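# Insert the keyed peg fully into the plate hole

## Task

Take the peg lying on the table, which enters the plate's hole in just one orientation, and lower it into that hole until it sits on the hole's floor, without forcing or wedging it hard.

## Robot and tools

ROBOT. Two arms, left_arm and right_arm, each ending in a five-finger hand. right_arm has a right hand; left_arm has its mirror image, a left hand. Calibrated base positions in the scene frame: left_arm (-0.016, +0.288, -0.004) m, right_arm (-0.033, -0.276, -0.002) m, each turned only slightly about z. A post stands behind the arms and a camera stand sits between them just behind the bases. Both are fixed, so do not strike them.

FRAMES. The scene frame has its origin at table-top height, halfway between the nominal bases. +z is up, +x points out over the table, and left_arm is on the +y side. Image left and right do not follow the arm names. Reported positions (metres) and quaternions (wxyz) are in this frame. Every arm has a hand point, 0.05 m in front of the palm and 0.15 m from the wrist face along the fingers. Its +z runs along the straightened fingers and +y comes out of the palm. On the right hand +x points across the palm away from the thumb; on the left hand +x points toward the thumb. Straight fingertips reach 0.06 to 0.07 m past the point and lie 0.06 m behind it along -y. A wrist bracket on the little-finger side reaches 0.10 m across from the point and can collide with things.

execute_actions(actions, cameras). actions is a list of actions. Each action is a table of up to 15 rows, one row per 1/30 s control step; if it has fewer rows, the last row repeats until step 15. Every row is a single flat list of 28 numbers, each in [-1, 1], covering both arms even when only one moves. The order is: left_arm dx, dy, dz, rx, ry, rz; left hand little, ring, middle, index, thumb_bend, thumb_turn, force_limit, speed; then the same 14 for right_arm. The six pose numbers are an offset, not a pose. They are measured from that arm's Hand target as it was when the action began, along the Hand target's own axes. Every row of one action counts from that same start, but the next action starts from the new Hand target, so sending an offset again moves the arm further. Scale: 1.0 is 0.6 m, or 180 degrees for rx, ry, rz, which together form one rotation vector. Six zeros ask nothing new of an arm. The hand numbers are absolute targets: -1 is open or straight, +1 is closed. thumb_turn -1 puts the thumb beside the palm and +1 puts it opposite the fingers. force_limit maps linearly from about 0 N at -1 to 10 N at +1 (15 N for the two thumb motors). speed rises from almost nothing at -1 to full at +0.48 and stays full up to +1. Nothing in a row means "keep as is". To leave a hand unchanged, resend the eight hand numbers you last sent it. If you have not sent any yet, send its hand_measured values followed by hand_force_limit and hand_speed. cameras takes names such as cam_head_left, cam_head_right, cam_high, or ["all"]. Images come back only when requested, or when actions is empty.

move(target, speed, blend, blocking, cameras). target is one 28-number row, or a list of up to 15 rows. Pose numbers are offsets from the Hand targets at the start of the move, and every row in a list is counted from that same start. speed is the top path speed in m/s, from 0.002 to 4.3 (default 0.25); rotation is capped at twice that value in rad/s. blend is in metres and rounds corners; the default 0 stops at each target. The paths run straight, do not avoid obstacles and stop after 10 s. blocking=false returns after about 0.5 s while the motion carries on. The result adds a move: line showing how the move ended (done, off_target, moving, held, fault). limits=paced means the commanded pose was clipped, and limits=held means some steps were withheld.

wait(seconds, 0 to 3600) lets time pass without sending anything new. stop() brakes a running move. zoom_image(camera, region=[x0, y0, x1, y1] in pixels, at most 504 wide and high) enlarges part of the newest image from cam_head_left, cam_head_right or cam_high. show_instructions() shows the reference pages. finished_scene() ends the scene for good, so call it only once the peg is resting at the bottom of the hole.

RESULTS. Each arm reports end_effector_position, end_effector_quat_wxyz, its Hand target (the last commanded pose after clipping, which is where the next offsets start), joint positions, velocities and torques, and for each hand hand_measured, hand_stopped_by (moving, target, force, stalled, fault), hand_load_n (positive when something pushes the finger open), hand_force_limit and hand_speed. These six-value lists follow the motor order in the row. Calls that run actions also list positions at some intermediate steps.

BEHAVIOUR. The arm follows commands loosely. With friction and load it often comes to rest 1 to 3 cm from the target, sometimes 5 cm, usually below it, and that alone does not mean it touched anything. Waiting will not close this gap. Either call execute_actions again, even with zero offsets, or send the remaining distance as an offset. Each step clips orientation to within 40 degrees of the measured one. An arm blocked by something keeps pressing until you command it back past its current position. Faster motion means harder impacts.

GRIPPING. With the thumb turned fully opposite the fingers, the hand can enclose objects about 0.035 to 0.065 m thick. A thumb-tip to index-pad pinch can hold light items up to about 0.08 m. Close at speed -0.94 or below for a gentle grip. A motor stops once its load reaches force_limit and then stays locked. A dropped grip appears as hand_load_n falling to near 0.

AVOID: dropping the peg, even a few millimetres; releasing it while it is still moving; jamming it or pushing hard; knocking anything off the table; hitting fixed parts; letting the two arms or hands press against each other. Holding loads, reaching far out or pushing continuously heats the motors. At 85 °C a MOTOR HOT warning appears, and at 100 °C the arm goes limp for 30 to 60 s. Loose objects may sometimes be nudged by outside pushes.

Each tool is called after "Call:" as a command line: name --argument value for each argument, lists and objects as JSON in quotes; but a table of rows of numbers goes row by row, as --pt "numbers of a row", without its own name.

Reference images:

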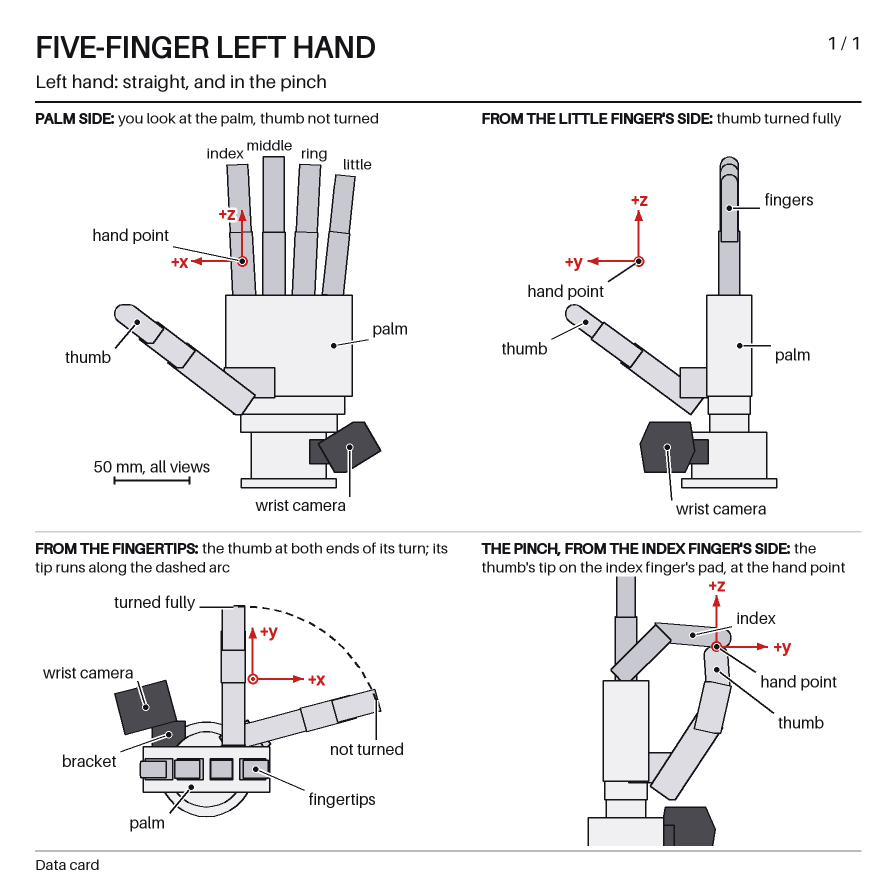

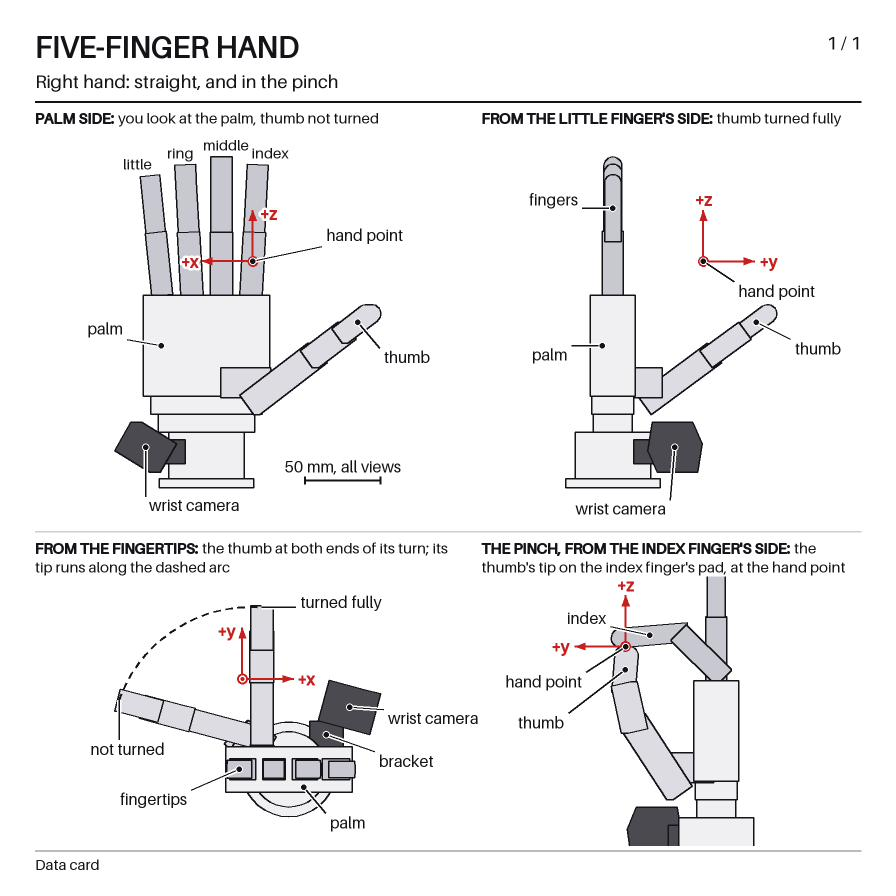

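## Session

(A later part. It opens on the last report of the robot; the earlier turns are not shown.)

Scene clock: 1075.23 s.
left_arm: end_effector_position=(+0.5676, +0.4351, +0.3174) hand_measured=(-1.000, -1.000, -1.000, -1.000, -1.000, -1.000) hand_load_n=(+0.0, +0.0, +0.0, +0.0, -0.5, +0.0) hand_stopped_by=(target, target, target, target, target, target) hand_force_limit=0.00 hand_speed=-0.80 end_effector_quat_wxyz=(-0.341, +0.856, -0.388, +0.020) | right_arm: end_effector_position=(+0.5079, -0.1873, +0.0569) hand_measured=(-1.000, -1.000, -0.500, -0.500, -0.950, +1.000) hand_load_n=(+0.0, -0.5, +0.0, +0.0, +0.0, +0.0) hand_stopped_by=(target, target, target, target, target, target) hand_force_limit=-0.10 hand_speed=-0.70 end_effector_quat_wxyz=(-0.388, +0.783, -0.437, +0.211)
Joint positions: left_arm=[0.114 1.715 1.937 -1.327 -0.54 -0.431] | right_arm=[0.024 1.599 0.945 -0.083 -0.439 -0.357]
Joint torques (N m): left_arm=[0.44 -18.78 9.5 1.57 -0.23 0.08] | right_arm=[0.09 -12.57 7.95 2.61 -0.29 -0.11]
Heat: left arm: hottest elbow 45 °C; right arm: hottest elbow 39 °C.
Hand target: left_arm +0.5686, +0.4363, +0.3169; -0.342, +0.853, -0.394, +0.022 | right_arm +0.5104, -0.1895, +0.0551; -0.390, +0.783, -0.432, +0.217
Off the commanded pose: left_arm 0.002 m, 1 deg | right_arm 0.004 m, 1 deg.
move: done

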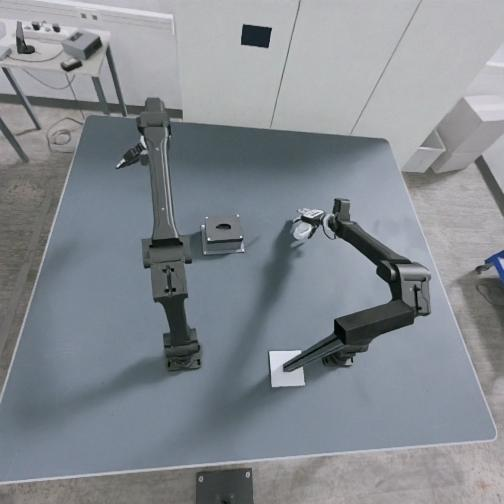

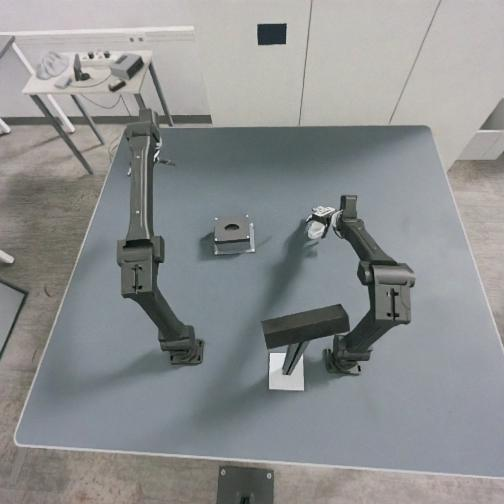

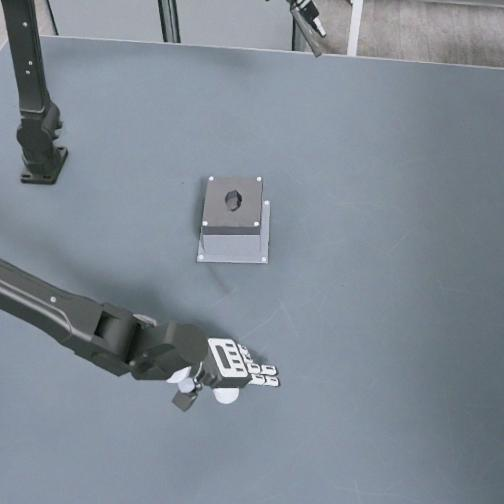

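Call:
move --target '[0,0,0,0,0,0,-1,-1,-1,-1,-1,-1,0,-0.8,0,-0.2095,-0.1375,0,0,0,-1,-1,-0.5,-0.5,-0.95,1,-0.1,-0.7]' --cameras '["all"]' --speed 0.2

Call:
zoom_image --camera "cam_head_right" --region '[290, 190, 360, 260]'

Call:
zoom_image --camera "cam_high" --region '[160, 320, 300, 420]'

Scene clock: 1088.27 s.
left_arm: end_effector_position=(+0.5676, +0.4351, +0.3174) hand_measured=(-1.000, -1.000, -1.000, -1.000, -1.000, -1.000) hand_load_n=(+0.0, +0.0, +0.0, +0.0, +0.0, +0.0) hand_stopped_by=(target, target, target, target, target, target) hand_force_limit=0.00 hand_speed=-0.80 end_effector_quat_wxyz=(-0.341, +0.856, -0.388, +0.020) | right_arm: end_effector_position=(+0.5009, -0.1875, +0.1761) hand_measured=(-1.000, -1.000, -0.500, -0.500, -0.950, +1.000) hand_load_n=(+0.0, +0.0, +0.0, +0.0, +0.0, +0.0) hand_stopped_by=(target, target, target, target, target, target) hand_force_limit=-0.10 hand_speed=-0.70 end_effector_quat_wxyz=(-0.379, +0.787, -0.445, +0.196)
Joint positions: left_arm=[0.114 1.715 1.937 -1.327 -0.54 -0.431] | right_arm=[0.024 1.443 1.136 -0.47 -0.437 -0.357]
Joint torques (N m): left_arm=[0.44 -18.84 9.48 1.57 -0.23 0.08] | right_arm=[1.03 -12.63 14.76 1.51 -0.04 -0.02]
Heat: left arm: hottest elbow 45 °C; right arm: hottest elbow 38 °C.
Hand target: left_arm +0.5686, +0.4363, +0.3169; -0.342, +0.853, -0.394, +0.022 | right_arm +0.5184, -0.1841, +0.2050; -0.390, +0.783, -0.432, +0.216
Off the commanded pose: left_arm 0.002 m, 1 deg | right_arm 0.034 m, 3 deg.
move: off_target (right_arm)

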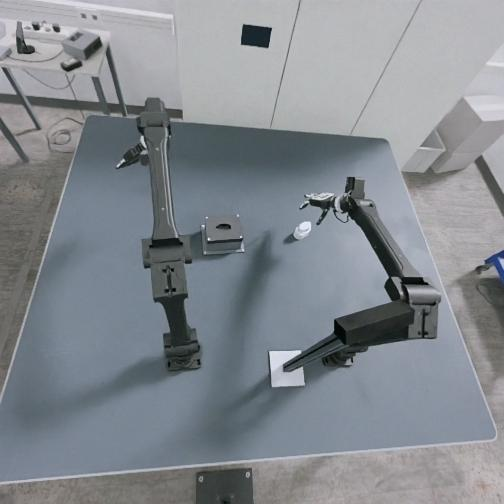

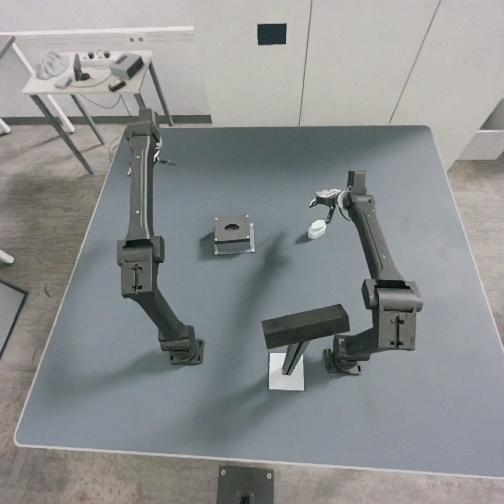

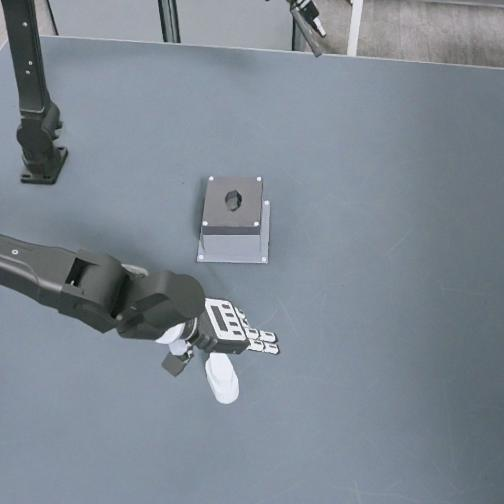

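Scaled by 7.200.

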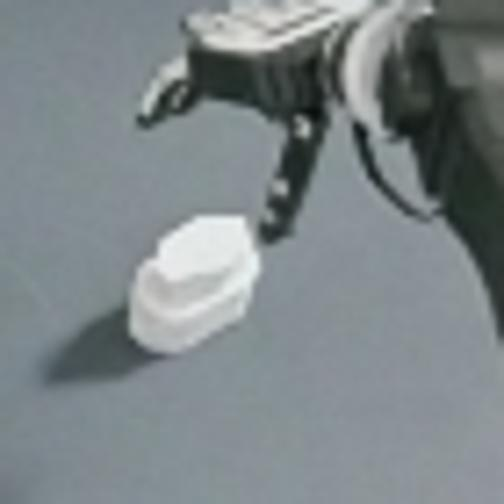

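Scaled by 3.600.

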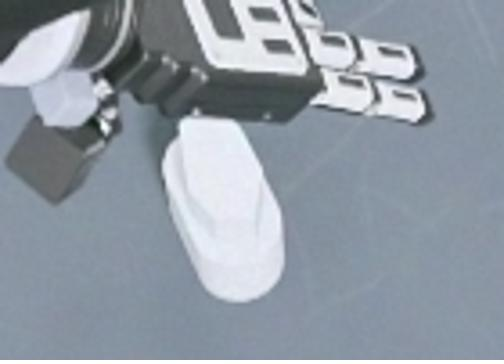

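Call:
move --pt "0 0 0 0 0 0 -1 -1 -1 -1 -1 -1 0 -0.8 -0.1787 -0.0868 -0.0925 0 0 0 -1 -1 -0.5 -0.5 -0.95 1 -0.1 -0.7" --pt "0 0 0 0 0 0 -1 -1 -1 -1 -1 -1 0 -0.8 -0.1787 -0.0868 -0.0925 0.0159 0.2442 -0.3372 -1 -1 -1 -0.4 -0.9 0.8 -0.1 -0.3" --cameras '["all"]' --speed 0.25

Call:
zoom_image --camera "cam_head_right" --region '[270, 190, 360, 260]'

Call:
zoom_image --camera "cam_head_left" --region '[260, 190, 350, 260]'

Call:
zoom_image --camera "cam_high" --region '[190, 340, 260, 410]'

Scene clock: 1157.90 s.
left_arm: end_effector_position=(+0.5676, +0.4351, +0.3174) hand_measured=(-1.000, -1.000, -1.000, -1.000, -1.000, -1.000) hand_load_n=(+0.0, +0.0, +0.0, +0.0, +0.0, +0.0) hand_stopped_by=(target, target, target, target, target, target) hand_force_limit=0.00 hand_speed=-0.80 end_effector_quat_wxyz=(-0.341, +0.856, -0.388, +0.020) | right_arm: end_effector_position=(+0.4500, -0.1034, +0.2806) hand_measured=(-1.000, -1.000, -1.000, -0.400, -0.900, +0.800) hand_load_n=(+0.0, +0.0, +0.0, +0.0, +0.0, +0.5) hand_stopped_by=(target, target, target, target, target, target) hand_force_limit=-0.10 hand_speed=-0.30 end_effector_quat_wxyz=(-0.068, +0.750, -0.097, +0.651)
Joint positions: left_arm=[0.114 1.715 1.937 -1.327 -0.54 -0.431] | right_arm=[0.68 1.199 0.823 0.191 0.67 -1.223]
Joint torques (N m): left_arm=[0.44 -18.78 9.48 1.58 -0.23 0.08] | right_arm=[1.08 -8.12 9.43 2.93 0.3 -0.18]
Heat: left arm: hottest elbow 45 °C; right arm: hottest elbow 41 °C.
Hand target: left_arm +0.5686, +0.4363, +0.3169; -0.342, +0.853, -0.394, +0.022 | right_arm +0.4503, -0.1002, +0.2798; -0.067, +0.748, -0.091, +0.654
Off the commanded pose: left_arm 0.002 m, 1 deg | right_arm 0.003 m, 1 deg.
move: done

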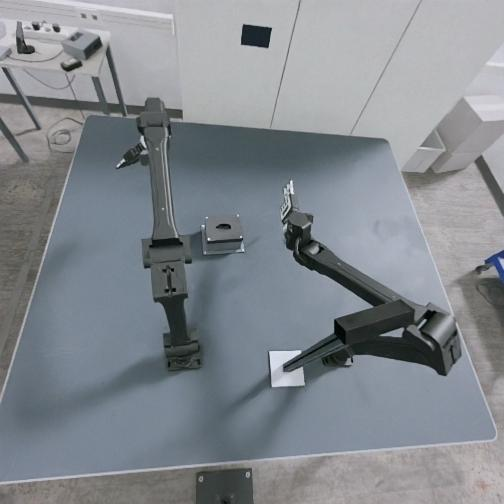

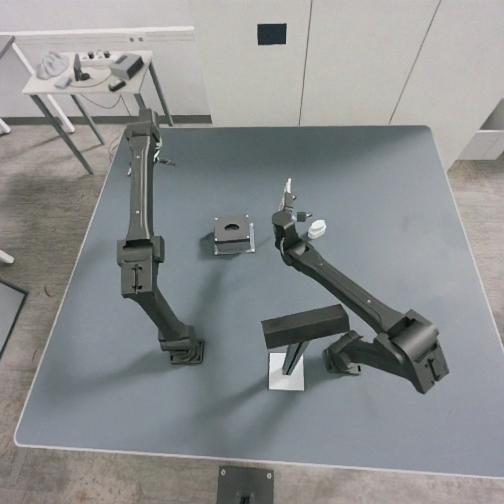

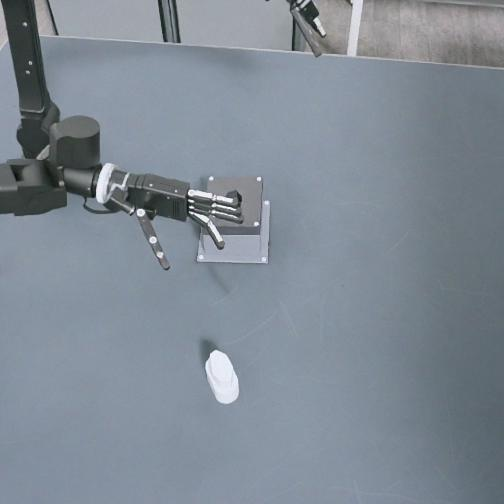

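Scaled by 5.600.

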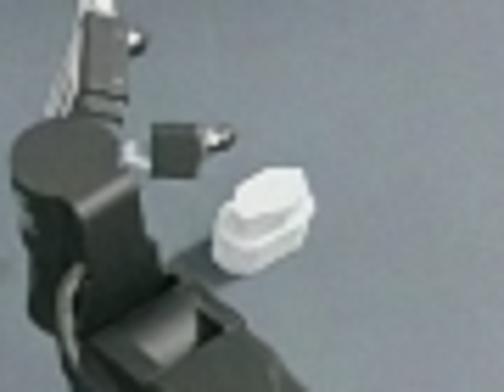

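Scaled by 5.600.

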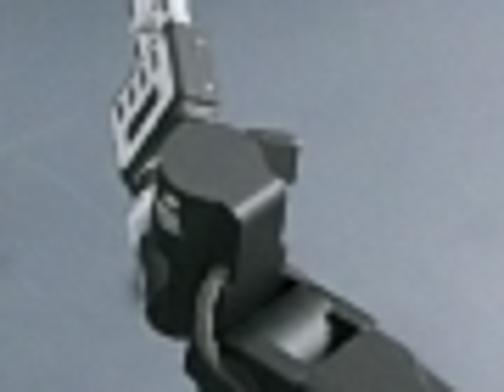

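Scaled by 7.200.

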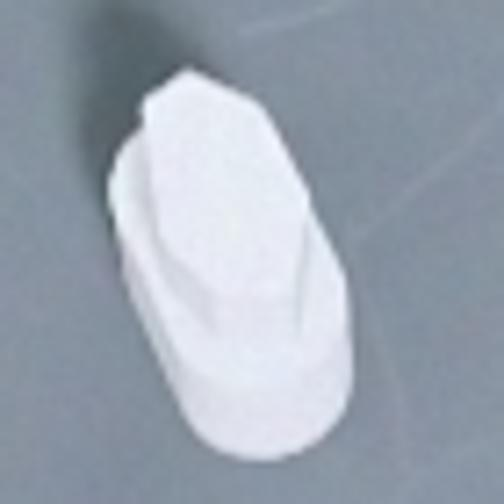

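Call:
zoom_image --camera "cam_high" --region '[100, 170, 260, 290]'

Call:
zoom_image --camera "cam_head_left" --region '[260, 160, 330, 230]'

Call:
zoom_image --camera "cam_head_right" --region '[260, 160, 330, 230]'

Scaled by 3.150.

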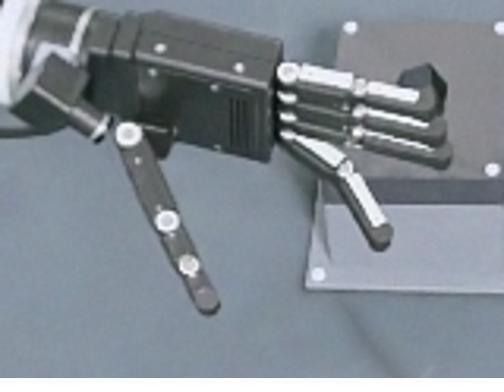

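Scaled by 7.200.

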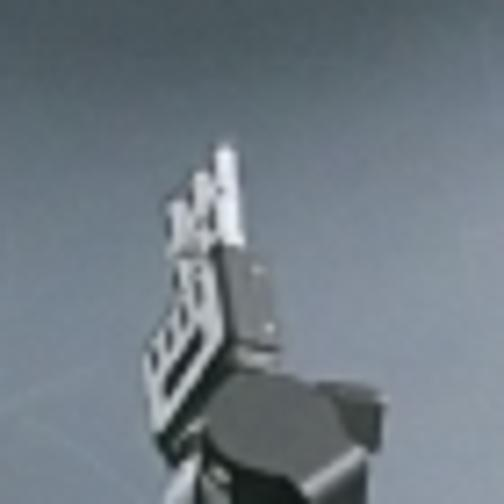

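Scaled by 7.200.

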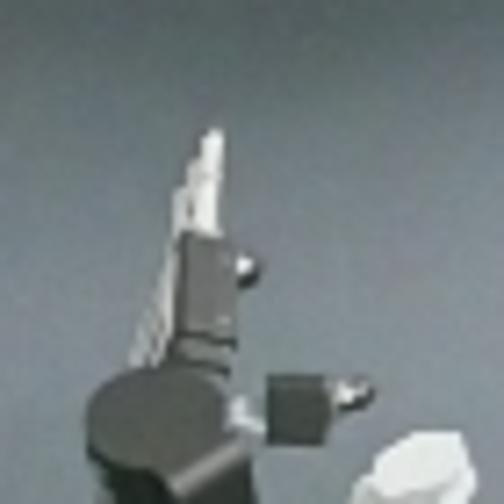

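Call:
move --target '[0,0,0,0,0,0,-1,-1,-1,-1,-1,-1,0,-0.8,-0.2865,0.0753,0.0505,0.0134,-0.0031,-0.0019,-1,-1,-1,-0.4,-0.9,0.8,-0.1,-0.3]' --cameras '["all"]' --speed 0.2

Call:
zoom_image --camera "cam_high" --region '[100, 280, 260, 400]'

Call:
zoom_image --camera "cam_head_left" --region '[260, 180, 340, 250]'

Call:
zoom_image --camera "cam_head_right" --region '[260, 180, 340, 250]'

Scene clock: 1292.90 s.
left_arm: end_effector_position=(+0.5676, +0.4351, +0.3174) hand_measured=(-1.000, -1.000, -1.000, -1.000, -1.000, -1.000) hand_load_n=(+0.0, +0.0, +0.0, +0.0, +0.0, +0.0) hand_stopped_by=(target, target, target, target, target, target) hand_force_limit=0.00 hand_speed=-0.80 end_effector_quat_wxyz=(-0.341, +0.856, -0.388, +0.020) | right_arm: end_effector_position=(+0.4534, -0.1035, +0.0971) hand_measured=(-1.000, -1.000, -1.000, -0.400, -0.900, +0.800) hand_load_n=(+0.0, +0.0, +0.0, +0.0, +0.0, +0.0) hand_stopped_by=(target, target, target, target, target, target) hand_force_limit=-0.10 hand_speed=-0.30 end_effector_quat_wxyz=(-0.083, +0.754, -0.076, +0.647)
Joint positions: left_arm=[0.114 1.715 1.937 -1.327 -0.54 -0.431] | right_arm=[0.658 1.584 0.575 0.828 0.598 -1.239]
Joint torques (N m): left_arm=[0.38 -18.78 9.48 1.58 -0.23 0.08] | right_arm=[-0.26 -10.29 6.09 2.95 0.07 -0.2]
Heat: left arm: hottest elbow 45 °C; right arm: hottest elbow 38 °C.
Hand target: left_arm +0.5686, +0.4363, +0.3169; -0.342, +0.853, -0.394, +0.022 | right_arm +0.4559, -0.1062, +0.0997; -0.081, +0.750, -0.075, +0.652
Off the commanded pose: left_arm 0.002 m, 1 deg | right_arm 0.005 m, 1 deg.
move: done

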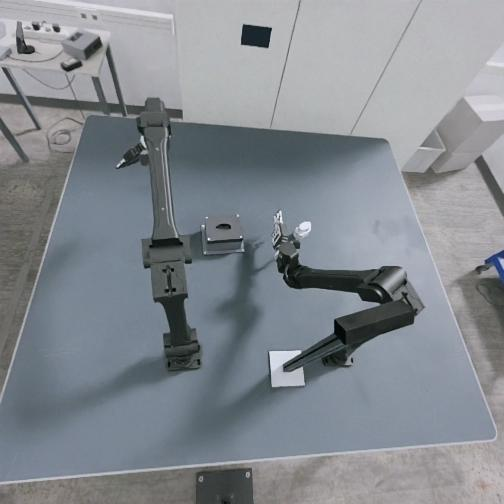

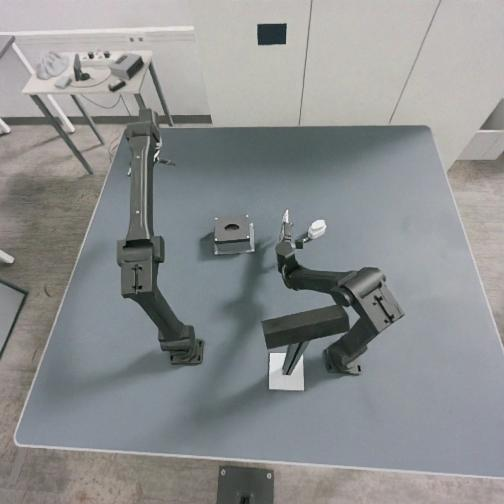

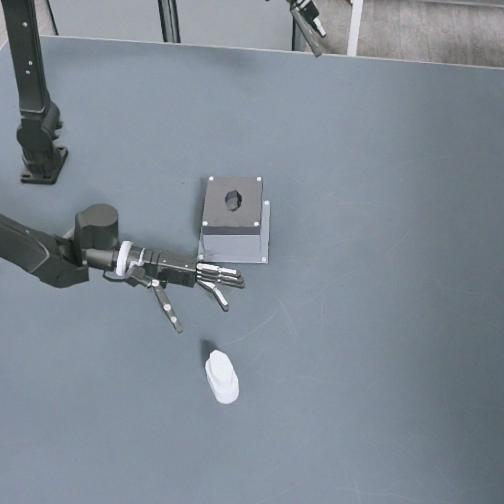

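Scaled by 3.150.

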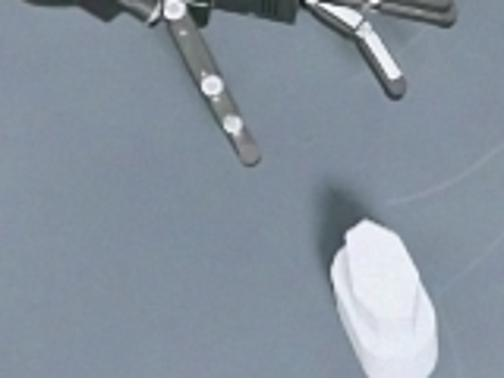

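Scaled by 6.300.

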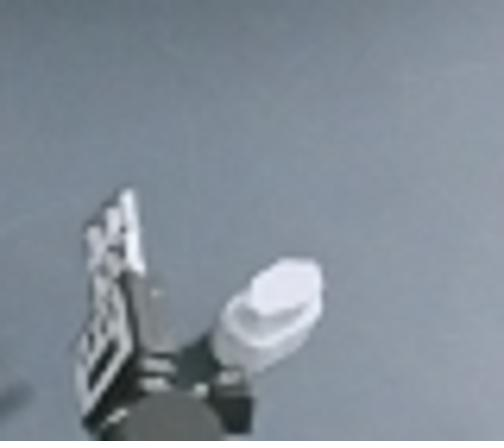

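Scaled by 6.300.

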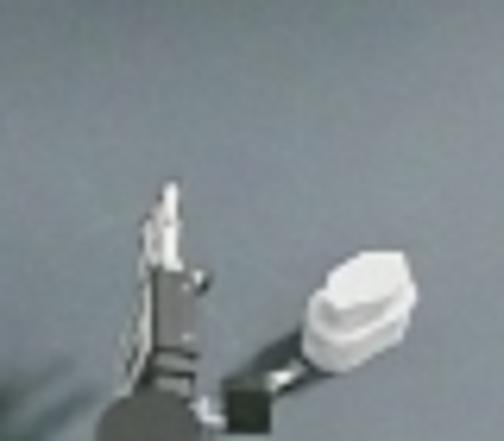

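Call:
move --pt "0 0 0 0 0 0 -1 -1 -1 -1 -1 -1 0 -0.8 -0.034 0.0079 0.0053 0 0 0 -1 -1 -1 -0.4 -0.9 0.8 -0.1 -0.3" --pt "0 0 0 0 0 0 -1 -1 -1 -1 -1 -1 0 -0.8 0.0122 0.1496 0.0919 0 0 0 -1 -1 -1 -0.4 -0.9 0.8 -0.1 -0.3" --cameras '["all"]' --speed 0.08

Call:
zoom_image --camera "cam_high" --region '[140, 290, 280, 410]'

Call:
zoom_image --camera "cam_head_left" --region '[270, 190, 340, 250]'

Call:
zoom_image --camera "cam_head_right" --region '[280, 190, 350, 250]'

Scene clock: 1343.70 s.
left_arm: end_effector_position=(+0.5676, +0.4351, +0.3174) hand_measured=(-1.000, -1.000, -1.000, -1.000, -1.000, -1.000) hand_load_n=(+0.0, +0.0, +0.0, +0.0, +0.0, +0.0) hand_stopped_by=(target, target, target, target, target, target) hand_force_limit=0.00 hand_speed=-0.80 end_effector_quat_wxyz=(-0.341, +0.856, -0.388, +0.020) | right_arm: end_effector_position=(+0.5020, -0.1941, +0.0716) hand_measured=(-1.000, -1.000, -1.000, -0.400, -0.900, +0.800) hand_load_n=(+0.0, +0.0, +0.0, +0.0, +0.0, +0.5) hand_stopped_by=(target, target, target, target, target, target) hand_force_limit=-0.10 hand_speed=-0.30 end_effector_quat_wxyz=(-0.081, +0.759, -0.078, +0.642)
Joint positions: left_arm=[0.114 1.715 1.937 -1.327 -0.54 -0.431] | right_arm=[0.38 1.664 0.568 0.923 0.325 -1.287]
Joint torques (N m): left_arm=[0.44 -18.78 9.48 1.58 -0.23 0.08] | right_arm=[-0.03 -10.46 7.12 3.12 0.01 -0.17]
Heat: left arm: hottest elbow 46 °C; right arm: hottest elbow 37 °C.
Hand target: left_arm +0.5686, +0.4363, +0.3169; -0.342, +0.853, -0.394, +0.022 | right_arm +0.5111, -0.1942, +0.0797; -0.081, +0.750, -0.075, +0.652
Off the commanded pose: left_arm 0.002 m, 1 deg | right_arm 0.012 m, 2 deg.
move: off_target (right_arm)

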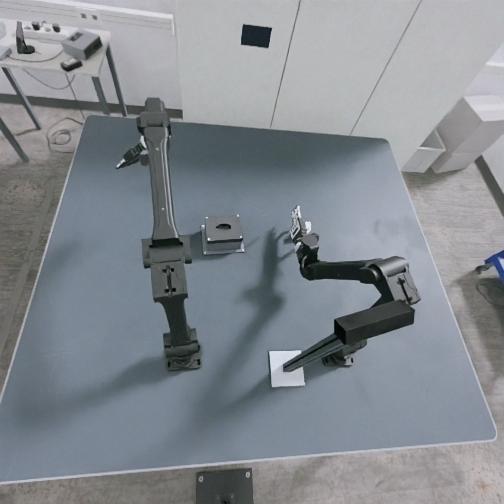

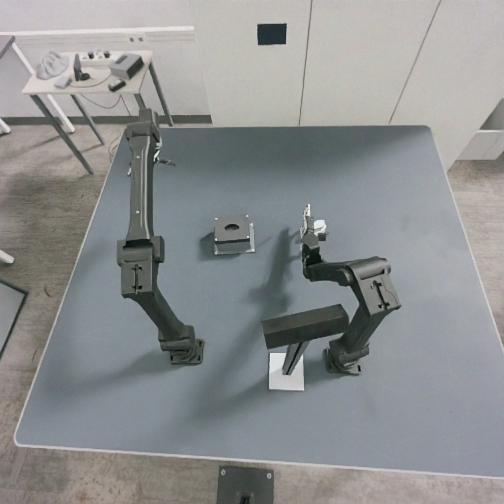

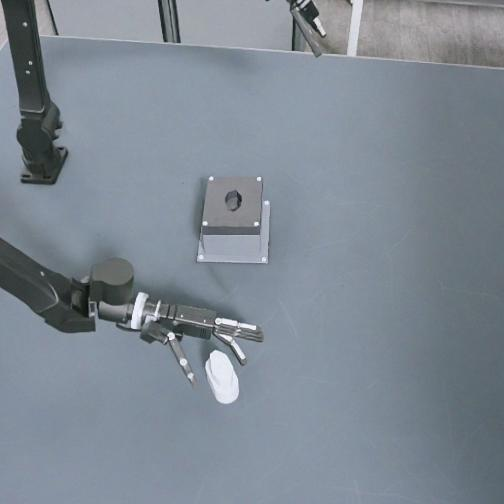

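Scaled by 3.600.

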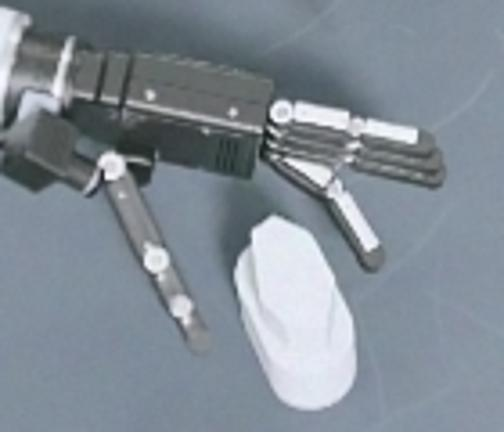

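Scaled by 7.200.

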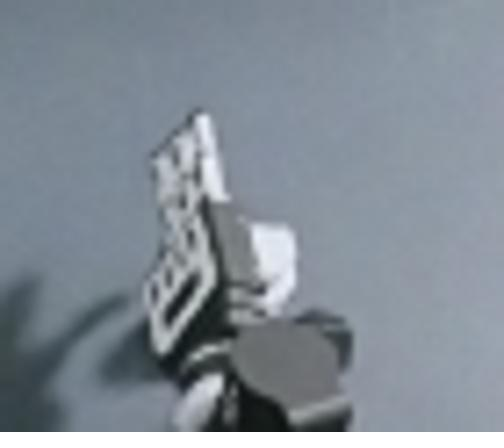

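Scaled by 7.200.

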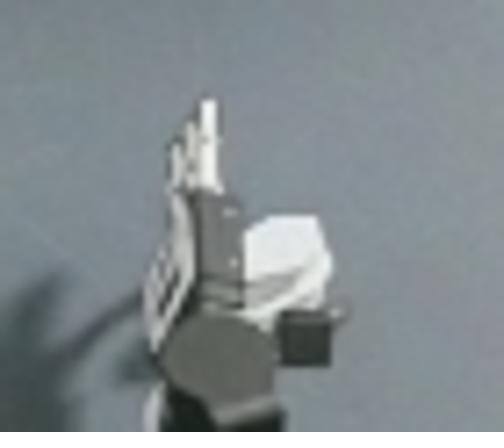

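Call:
move --target '[0,0,0,0,0,0,-1,-1,-1,-1,-1,-1,0,-0.8,0.0107,-0.0126,0.0115,0,0,0,-1,-1,-1,-0.4,-0.9,0.8,-0.1,-0.3]' --cameras '["cam_high"]' --speed 0.08

Call:
zoom_image --camera "cam_high" --region '[180, 330, 260, 410]'

Scene clock: 1389.03 s.
left_arm: end_effector_position=(+0.5676, +0.4351, +0.3174) hand_measured=(-1.000, -1.000, -1.000, -1.000, -1.000, -1.000) hand_load_n=(+0.0, +0.0, +0.0, +0.0, +0.0, +0.0) hand_stopped_by=(target, target, target, target, target, target) hand_force_limit=0.00 hand_speed=-0.80 end_effector_quat_wxyz=(-0.341, +0.856, -0.388, +0.020) | right_arm: end_effector_position=(+0.5041, -0.1935, +0.0725) hand_measured=(-1.000, -1.000, -1.000, -0.400, -0.900, +0.800) hand_load_n=(+0.0, +0.0, +0.0, +0.0, +0.0, +0.0) hand_stopped_by=(target, target, target, target, target, target) hand_force_limit=-0.10 hand_speed=-0.30 end_effector_quat_wxyz=(-0.081, +0.759, -0.078, +0.641)
Joint positions: left_arm=[0.114 1.715 1.937 -1.327 -0.54 -0.431] | right_arm=[0.38 1.664 0.575 0.914 0.326 -1.287]
Joint torques (N m): left_arm=[0.44 -18.78 9.48 1.57 -0.23 0.07] | right_arm=[0.67 -11.11 8.98 2.06 0.27 -0.17]
Heat: left arm: hottest elbow 46 °C; right arm: hottest elbow 37 °C.
Hand target: left_arm +0.5686, +0.4363, +0.3169; -0.342, +0.853, -0.394, +0.022 | right_arm +0.5188, -0.1881, +0.0866; -0.081, +0.750, -0.075, +0.652
Off the commanded pose: left_arm 0.002 m, 1 deg | right_arm 0.021 m, 2 deg.
move: off_target (right_arm)

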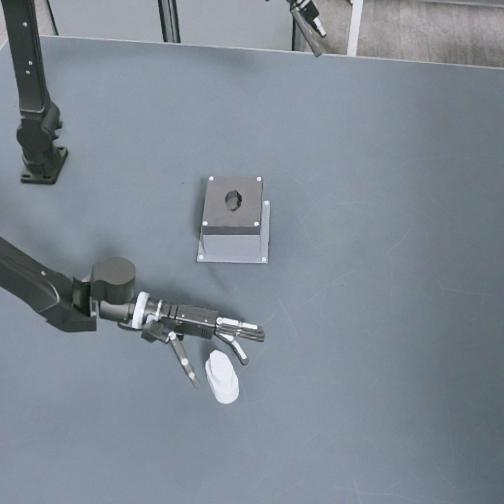

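Scaled by 6.300.

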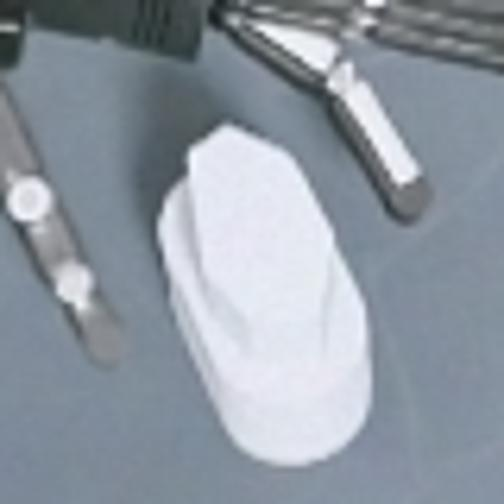

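Call:
move --target '[0,0,0,0,0,0,-1,-1,-1,-1,-1,-1,0,-0.8,0.0107,-0.0126,0.0115,0,0,0,-1,-1,-1,-0.4,-0.9,0.8,-0.1,-0.3]' --cameras '["cam_high"]' --speed 0.08

Call:
zoom_image --camera "cam_high" --region '[180, 330, 260, 410]'

Scene clock: 1396.60 s.
left_arm: end_effector_position=(+0.5676, +0.4351, +0.3174) hand_measured=(-1.000, -1.000, -1.000, -1.000, -1.000, -1.000) hand_load_n=(+0.0, +0.0, +0.0, +0.0, +0.0, -0.5) hand_stopped_by=(target, target, target, target, target, target) hand_force_limit=0.00 hand_speed=-0.80 end_effector_quat_wxyz=(-0.341, +0.856, -0.388, +0.020) | right_arm: end_effector_position=(+0.5121, -0.1901, +0.0766) hand_measured=(-1.000, -1.000, -1.000, -0.400, -0.900, +0.800) hand_load_n=(+0.0, +0.0, +0.0, +0.0, +0.0, +0.0) hand_stopped_by=(target, target, target, target, target, target) hand_force_limit=-0.10 hand_speed=-0.30 end_effector_quat_wxyz=(-0.078, +0.761, -0.078, +0.639)
Joint positions: left_arm=[0.114 1.715 1.937 -1.327 -0.54 -0.431] | right_arm=[0.383 1.664 0.604 0.88 0.333 -1.287]
Joint torques (N m): left_arm=[0.44 -18.84 9.5 1.58 -0.23 0.08] | right_arm=[1.2 -11.63 9.25 1.99 0.27 -0.16]
Heat: left arm: hottest elbow 46 °C; right arm: hottest elbow 37 °C.
Hand target: left_arm +0.5686, +0.4363, +0.3169; -0.342, +0.853, -0.394, +0.022 | right_arm +0.5266, -0.1817, +0.0935; -0.081, +0.750, -0.075, +0.652
Off the commanded pose: left_arm 0.002 m, 1 deg | right_arm 0.024 m, 2 deg.
move: off_target (right_arm)

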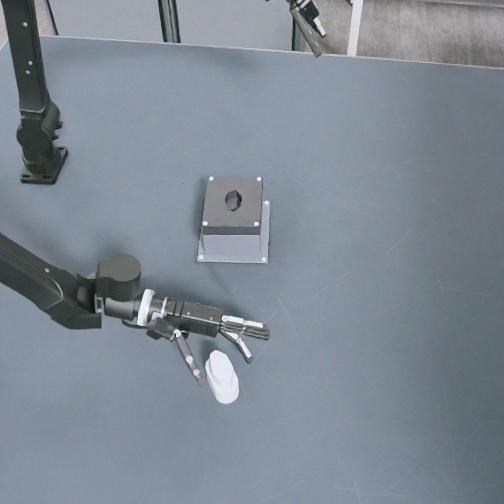

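Scaled by 6.300.

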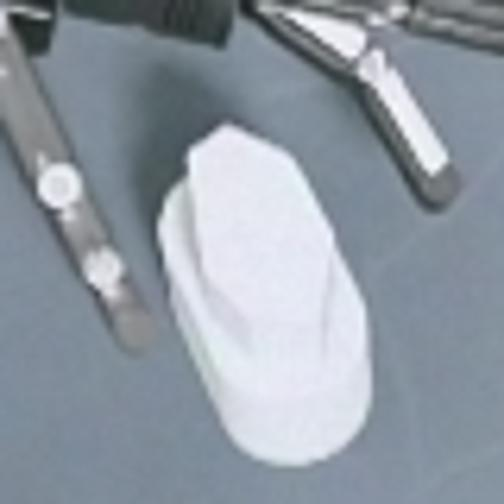

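Call:
move --target '[0,0,0,0,0,0,-1,-1,-1,-1,-1,-1,0,-0.8,-0.0072,-0.0057,-0.0158,0,0,0,-1,-1,-1,-0.4,-0.9,0.8,-0.1,-0.3]' --cameras '["cam_high"]' --speed 0.08

Call:
zoom_image --camera "cam_high" --region '[180, 330, 260, 410]'

Scene clock: 1415.63 s.
left_arm: end_effector_position=(+0.5676, +0.4351, +0.3174) hand_measured=(-1.000, -1.000, -1.000, -1.000, -1.000, -1.000) hand_load_n=(+0.0, +0.0, +0.0, +0.0, +0.0, +0.0) hand_stopped_by=(target, target, target, target, target, target) hand_force_limit=0.00 hand_speed=-0.80 end_effector_quat_wxyz=(-0.341, +0.856, -0.388, +0.020) | right_arm: end_effector_position=(+0.5096, -0.1829, +0.0770) hand_measured=(-1.000, -1.000, -1.000, -0.400, -0.900, +0.800) hand_load_n=(+0.0, +0.0, +0.0, +0.0, +0.0, +0.5) hand_stopped_by=(target, target, target, target, target, target) hand_force_limit=-0.10 hand_speed=-0.30 end_effector_quat_wxyz=(-0.077, +0.761, -0.077, +0.640)
Joint positions: left_arm=[0.114 1.715 1.937 -1.327 -0.54 -0.431] | right_arm=[0.403 1.664 0.604 0.88 0.351 -1.287]
Joint torques (N m): left_arm=[0.44 -18.84 9.5 1.57 -0.23 0.07] | right_arm=[0.44 -12.1 7.32 2.59 0.27 -0.12]
Heat: left arm: hottest elbow 46 °C; right arm: hottest elbow 37 °C.
Hand target: left_arm +0.5686, +0.4363, +0.3169; -0.342, +0.853, -0.394, +0.022 | right_arm +0.5166, -0.1777, +0.0914; -0.081, +0.750, -0.075, +0.652
Off the commanded pose: left_arm 0.002 m, 1 deg | right_arm 0.017 m, 2 deg.
move: off_target (right_arm)

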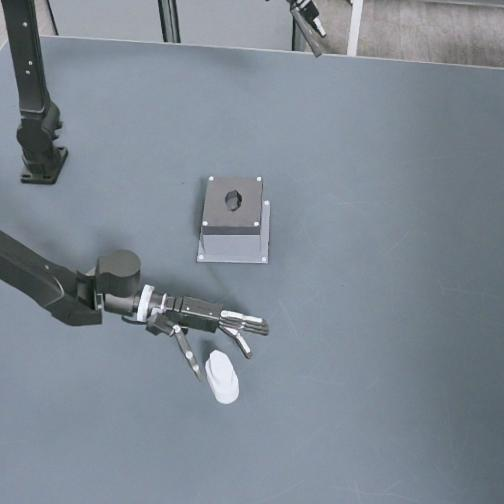

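Scaled by 6.300.

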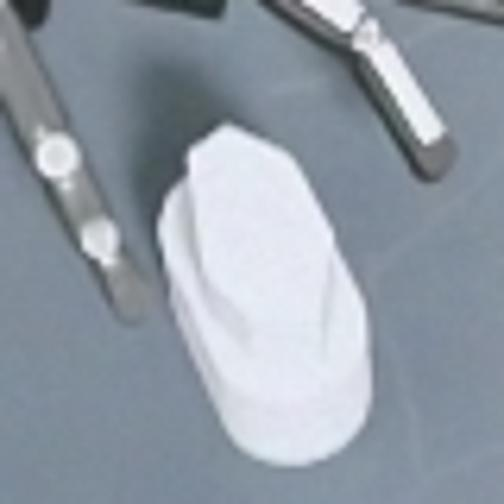

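Call:
move --target '[0,0,0,0,0,0,-1,-1,-1,-1,-1,-1,0,-0.8,0.0023,0.0132,-0.0072,0,0,0,-1,-1,-1,-0.4,-0.9,0.8,-0.1,-0.3]' --cameras '["cam_high"]' --speed 0.08

Call:
zoom_image --camera "cam_high" --region '[180, 330, 260, 410]'

Scene clock: 1427.77 s.
left_arm: end_effector_position=(+0.5676, +0.4351, +0.3174) hand_measured=(-1.000, -1.000, -1.000, -1.000, -1.000, -1.000) hand_load_n=(+0.0, +0.0, +0.0, -0.5, +0.0, +0.0) hand_stopped_by=(target, target, target, target, target, target) hand_force_limit=0.00 hand_speed=-0.80 end_effector_quat_wxyz=(-0.341, +0.856, -0.388, +0.020) | right_arm: end_effector_position=(+0.5100, -0.1822, +0.0768) hand_measured=(-1.000, -1.000, -1.000, -0.400, -0.900, +0.800) hand_load_n=(+0.0, +0.0, +0.0, +0.0, +0.0, +0.0) hand_stopped_by=(target, target, target, target, target, target) hand_force_limit=-0.10 hand_speed=-0.30 end_effector_quat_wxyz=(-0.080, +0.761, -0.075, +0.640)
Joint positions: left_arm=[0.114 1.715 1.937 -1.327 -0.54 -0.431] | right_arm=[0.401 1.664 0.604 0.88 0.344 -1.287]
Joint torques (N m): left_arm=[0.44 -18.78 9.48 1.58 -0.23 0.07] | right_arm=[-0.03 -13.1 5.67 2.92 0.06 -0.15]
Heat: left arm: hottest elbow 46 °C; right arm: hottest elbow 37 °C.
Hand target: left_arm +0.5686, +0.4363, +0.3169; -0.342, +0.853, -0.394, +0.022 | right_arm +0.5125, -0.1858, +0.0915; -0.081, +0.750, -0.075, +0.652
Off the commanded pose: left_arm 0.002 m, 1 deg | right_arm 0.015 m, 2 deg.
move: off_target (right_arm)

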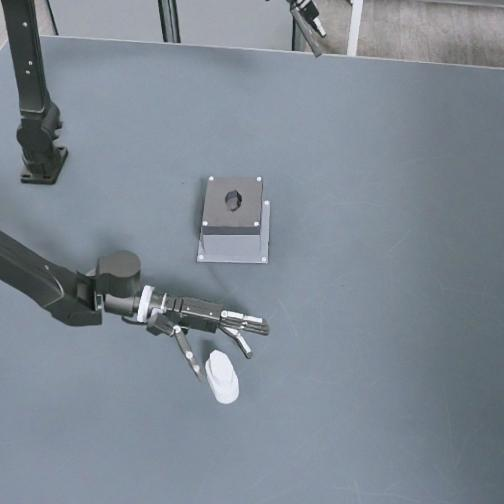

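Scaled by 6.300.

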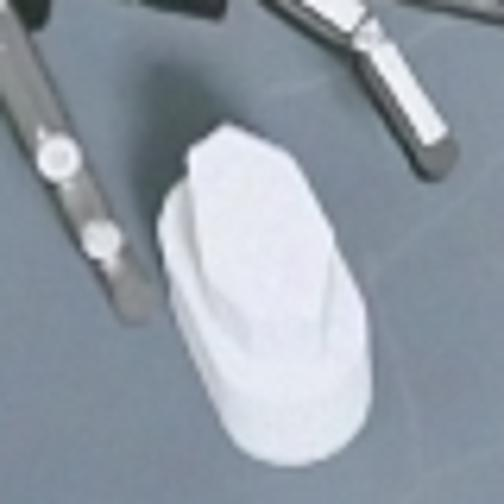

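Call:
move --target '[0,0,0,0,0,0,-1,-1,-1,-1,-1,-1,0,-0.8,0.0023,0.0132,-0.0072,0,0,0,-1,-1,-1,-0.4,-0.9,0.8,-0.1,-0.3]' --cameras '["cam_high"]' --speed 0.08

Call:
zoom_image --camera "cam_high" --region '[180, 330, 260, 410]'

Scene clock: 1433.17 s.
left_arm: end_effector_position=(+0.5676, +0.4351, +0.3174) hand_measured=(-1.000, -1.000, -1.000, -1.000, -1.000, -1.000) hand_load_n=(+0.0, +0.0, +0.0, +0.0, +0.0, +0.0) hand_stopped_by=(target, target, target, target, target, target) hand_force_limit=0.00 hand_speed=-0.80 end_effector_quat_wxyz=(-0.341, +0.856, -0.388, +0.020) | right_arm: end_effector_position=(+0.5069, -0.1911, +0.0768) hand_measured=(-1.000, -1.000, -1.000, -0.400, -0.900, +0.800) hand_load_n=(+0.0, +0.0, +0.0, +0.0, +0.0, +0.5) hand_stopped_by=(target, target, target, target, target, target) hand_force_limit=-0.10 hand_speed=-0.30 end_effector_quat_wxyz=(-0.080, +0.762, -0.076, +0.639)
Joint positions: left_arm=[0.114 1.715 1.937 -1.327 -0.54 -0.431] | right_arm=[0.383 1.652 0.588 0.881 0.328 -1.287]
Joint torques (N m): left_arm=[0.5 -18.84 9.48 1.57 -0.23 0.07] | right_arm=[-0.15 -12.92 5.39 3.19 0.01 -0.18]
Heat: left arm: hottest elbow 46 °C; right arm: hottest elbow 36 °C.
Hand target: left_arm +0.5686, +0.4363, +0.3169; -0.342, +0.853, -0.394, +0.022 | right_arm +0.5083, -0.1941, +0.0917; -0.081, +0.750, -0.075, +0.652
Off the commanded pose: left_arm 0.002 m, 1 deg | right_arm 0.015 m, 2 deg.
move: off_target (right_arm)

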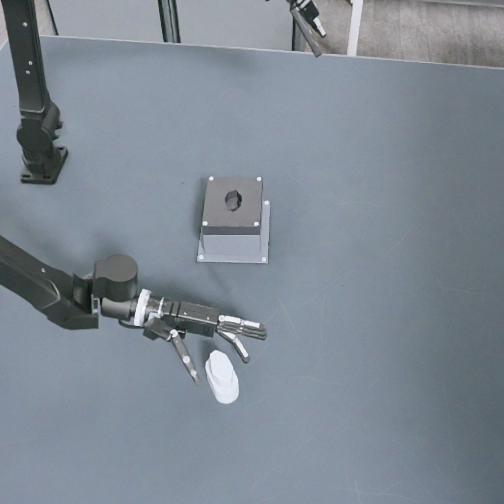

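Scaled by 6.300.

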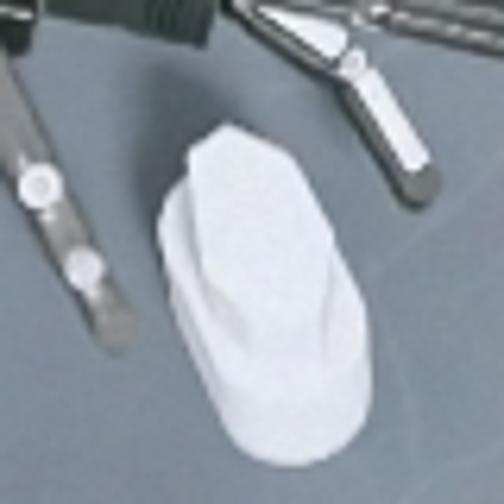

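Call:
move --pt "0 0 0 0 0 0 -1 -1 -1 -1 -1 -1 0 -0.8 0 0 0 0 0 0 -1 -1 -1 -0.15 -0.66 0.8 -0.5 -0.7" --pt "0 0 0 0 0 0 -1 -1 -1 -1 -1 -1 0 -0.8 0 0 0 0 0 0 -1 -1 -1 0.3 -0.1 0.8 -0.5 -0.94" --cameras '["all"]'

Call:
zoom_image --camera "cam_high" --region '[180, 330, 260, 410]'

Call:
zoom_image --camera "cam_head_right" --region '[280, 190, 350, 250]'

Scene clock: 1454.10 s.
left_arm: end_effector_position=(+0.5676, +0.4351, +0.3174) hand_measured=(-1.000, -1.000, -1.000, -1.000, -1.000, -1.000) hand_load_n=(+0.0, +0.0, +0.0, +0.0, +0.0, +0.0) hand_stopped_by=(target, target, target, target, target, target) hand_force_limit=0.00 hand_speed=-0.80 end_effector_quat_wxyz=(-0.341, +0.856, -0.388, +0.020) | right_arm: end_effector_position=(+0.5069, -0.1909, +0.0768) hand_measured=(-1.000, -1.000, -1.000, +0.012, -0.570, +0.800) hand_load_n=(+0.0, +0.0, +0.0, +3.5, +4.0, +0.0) hand_stopped_by=(target, target, target, force, force, target) hand_force_limit=-0.50 hand_speed=-0.94 end_effector_quat_wxyz=(-0.080, +0.762, -0.076, +0.639)
Joint positions: left_arm=[0.114 1.715 1.937 -1.327 -0.54 -0.431] | right_arm=[0.383 1.652 0.588 0.881 0.327 -1.287]
Joint torques (N m): left_arm=[0.38 -18.78 9.48 1.58 -0.23 0.07] | right_arm=[-0.15 -12.86 5.37 3.14 0.06 -0.18]
Heat: left arm: hottest elbow 46 °C; right arm: hottest elbow 36 °C.
Hand target: left_arm +0.5686, +0.4363, +0.3169; -0.342, +0.853, -0.394, +0.022 | right_arm +0.5083, -0.1941, +0.0917; -0.081, +0.750, -0.075, +0.652
Off the commanded pose: left_arm 0.002 m, 1 deg | right_arm 0.015 m, 2 deg.
move: done; target 2's new numbers were sent with right_arm's hand 0.015 m and 2 deg from that target

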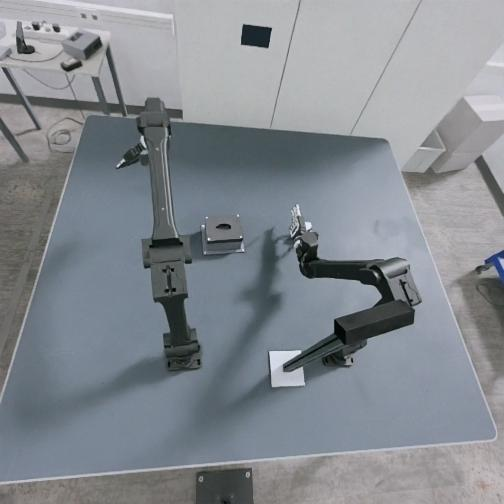

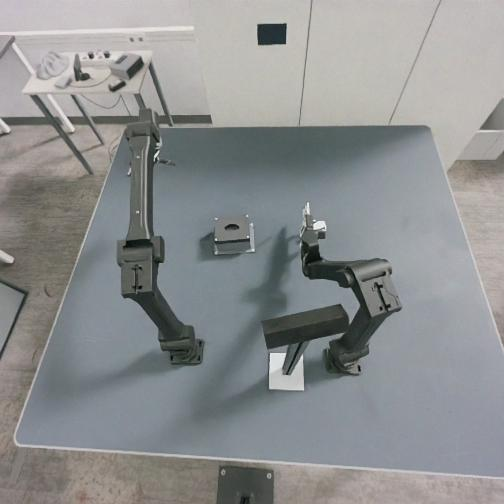

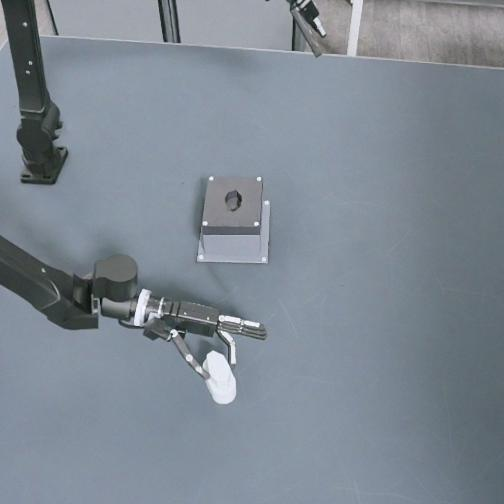

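Scaled by 6.300.

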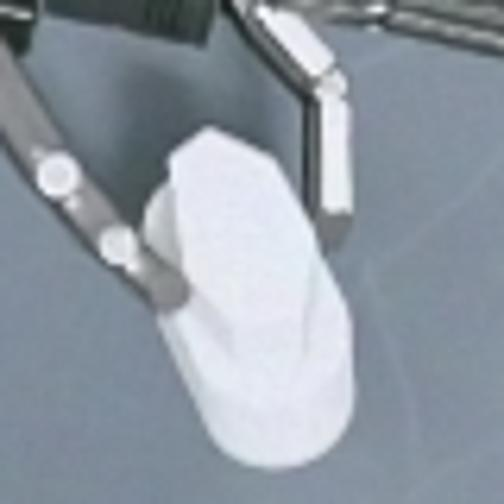

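Scaled by 7.200.

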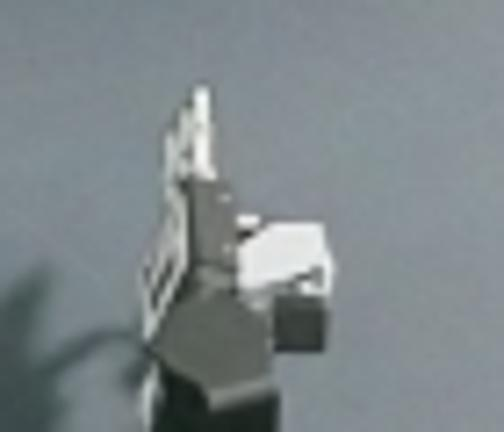

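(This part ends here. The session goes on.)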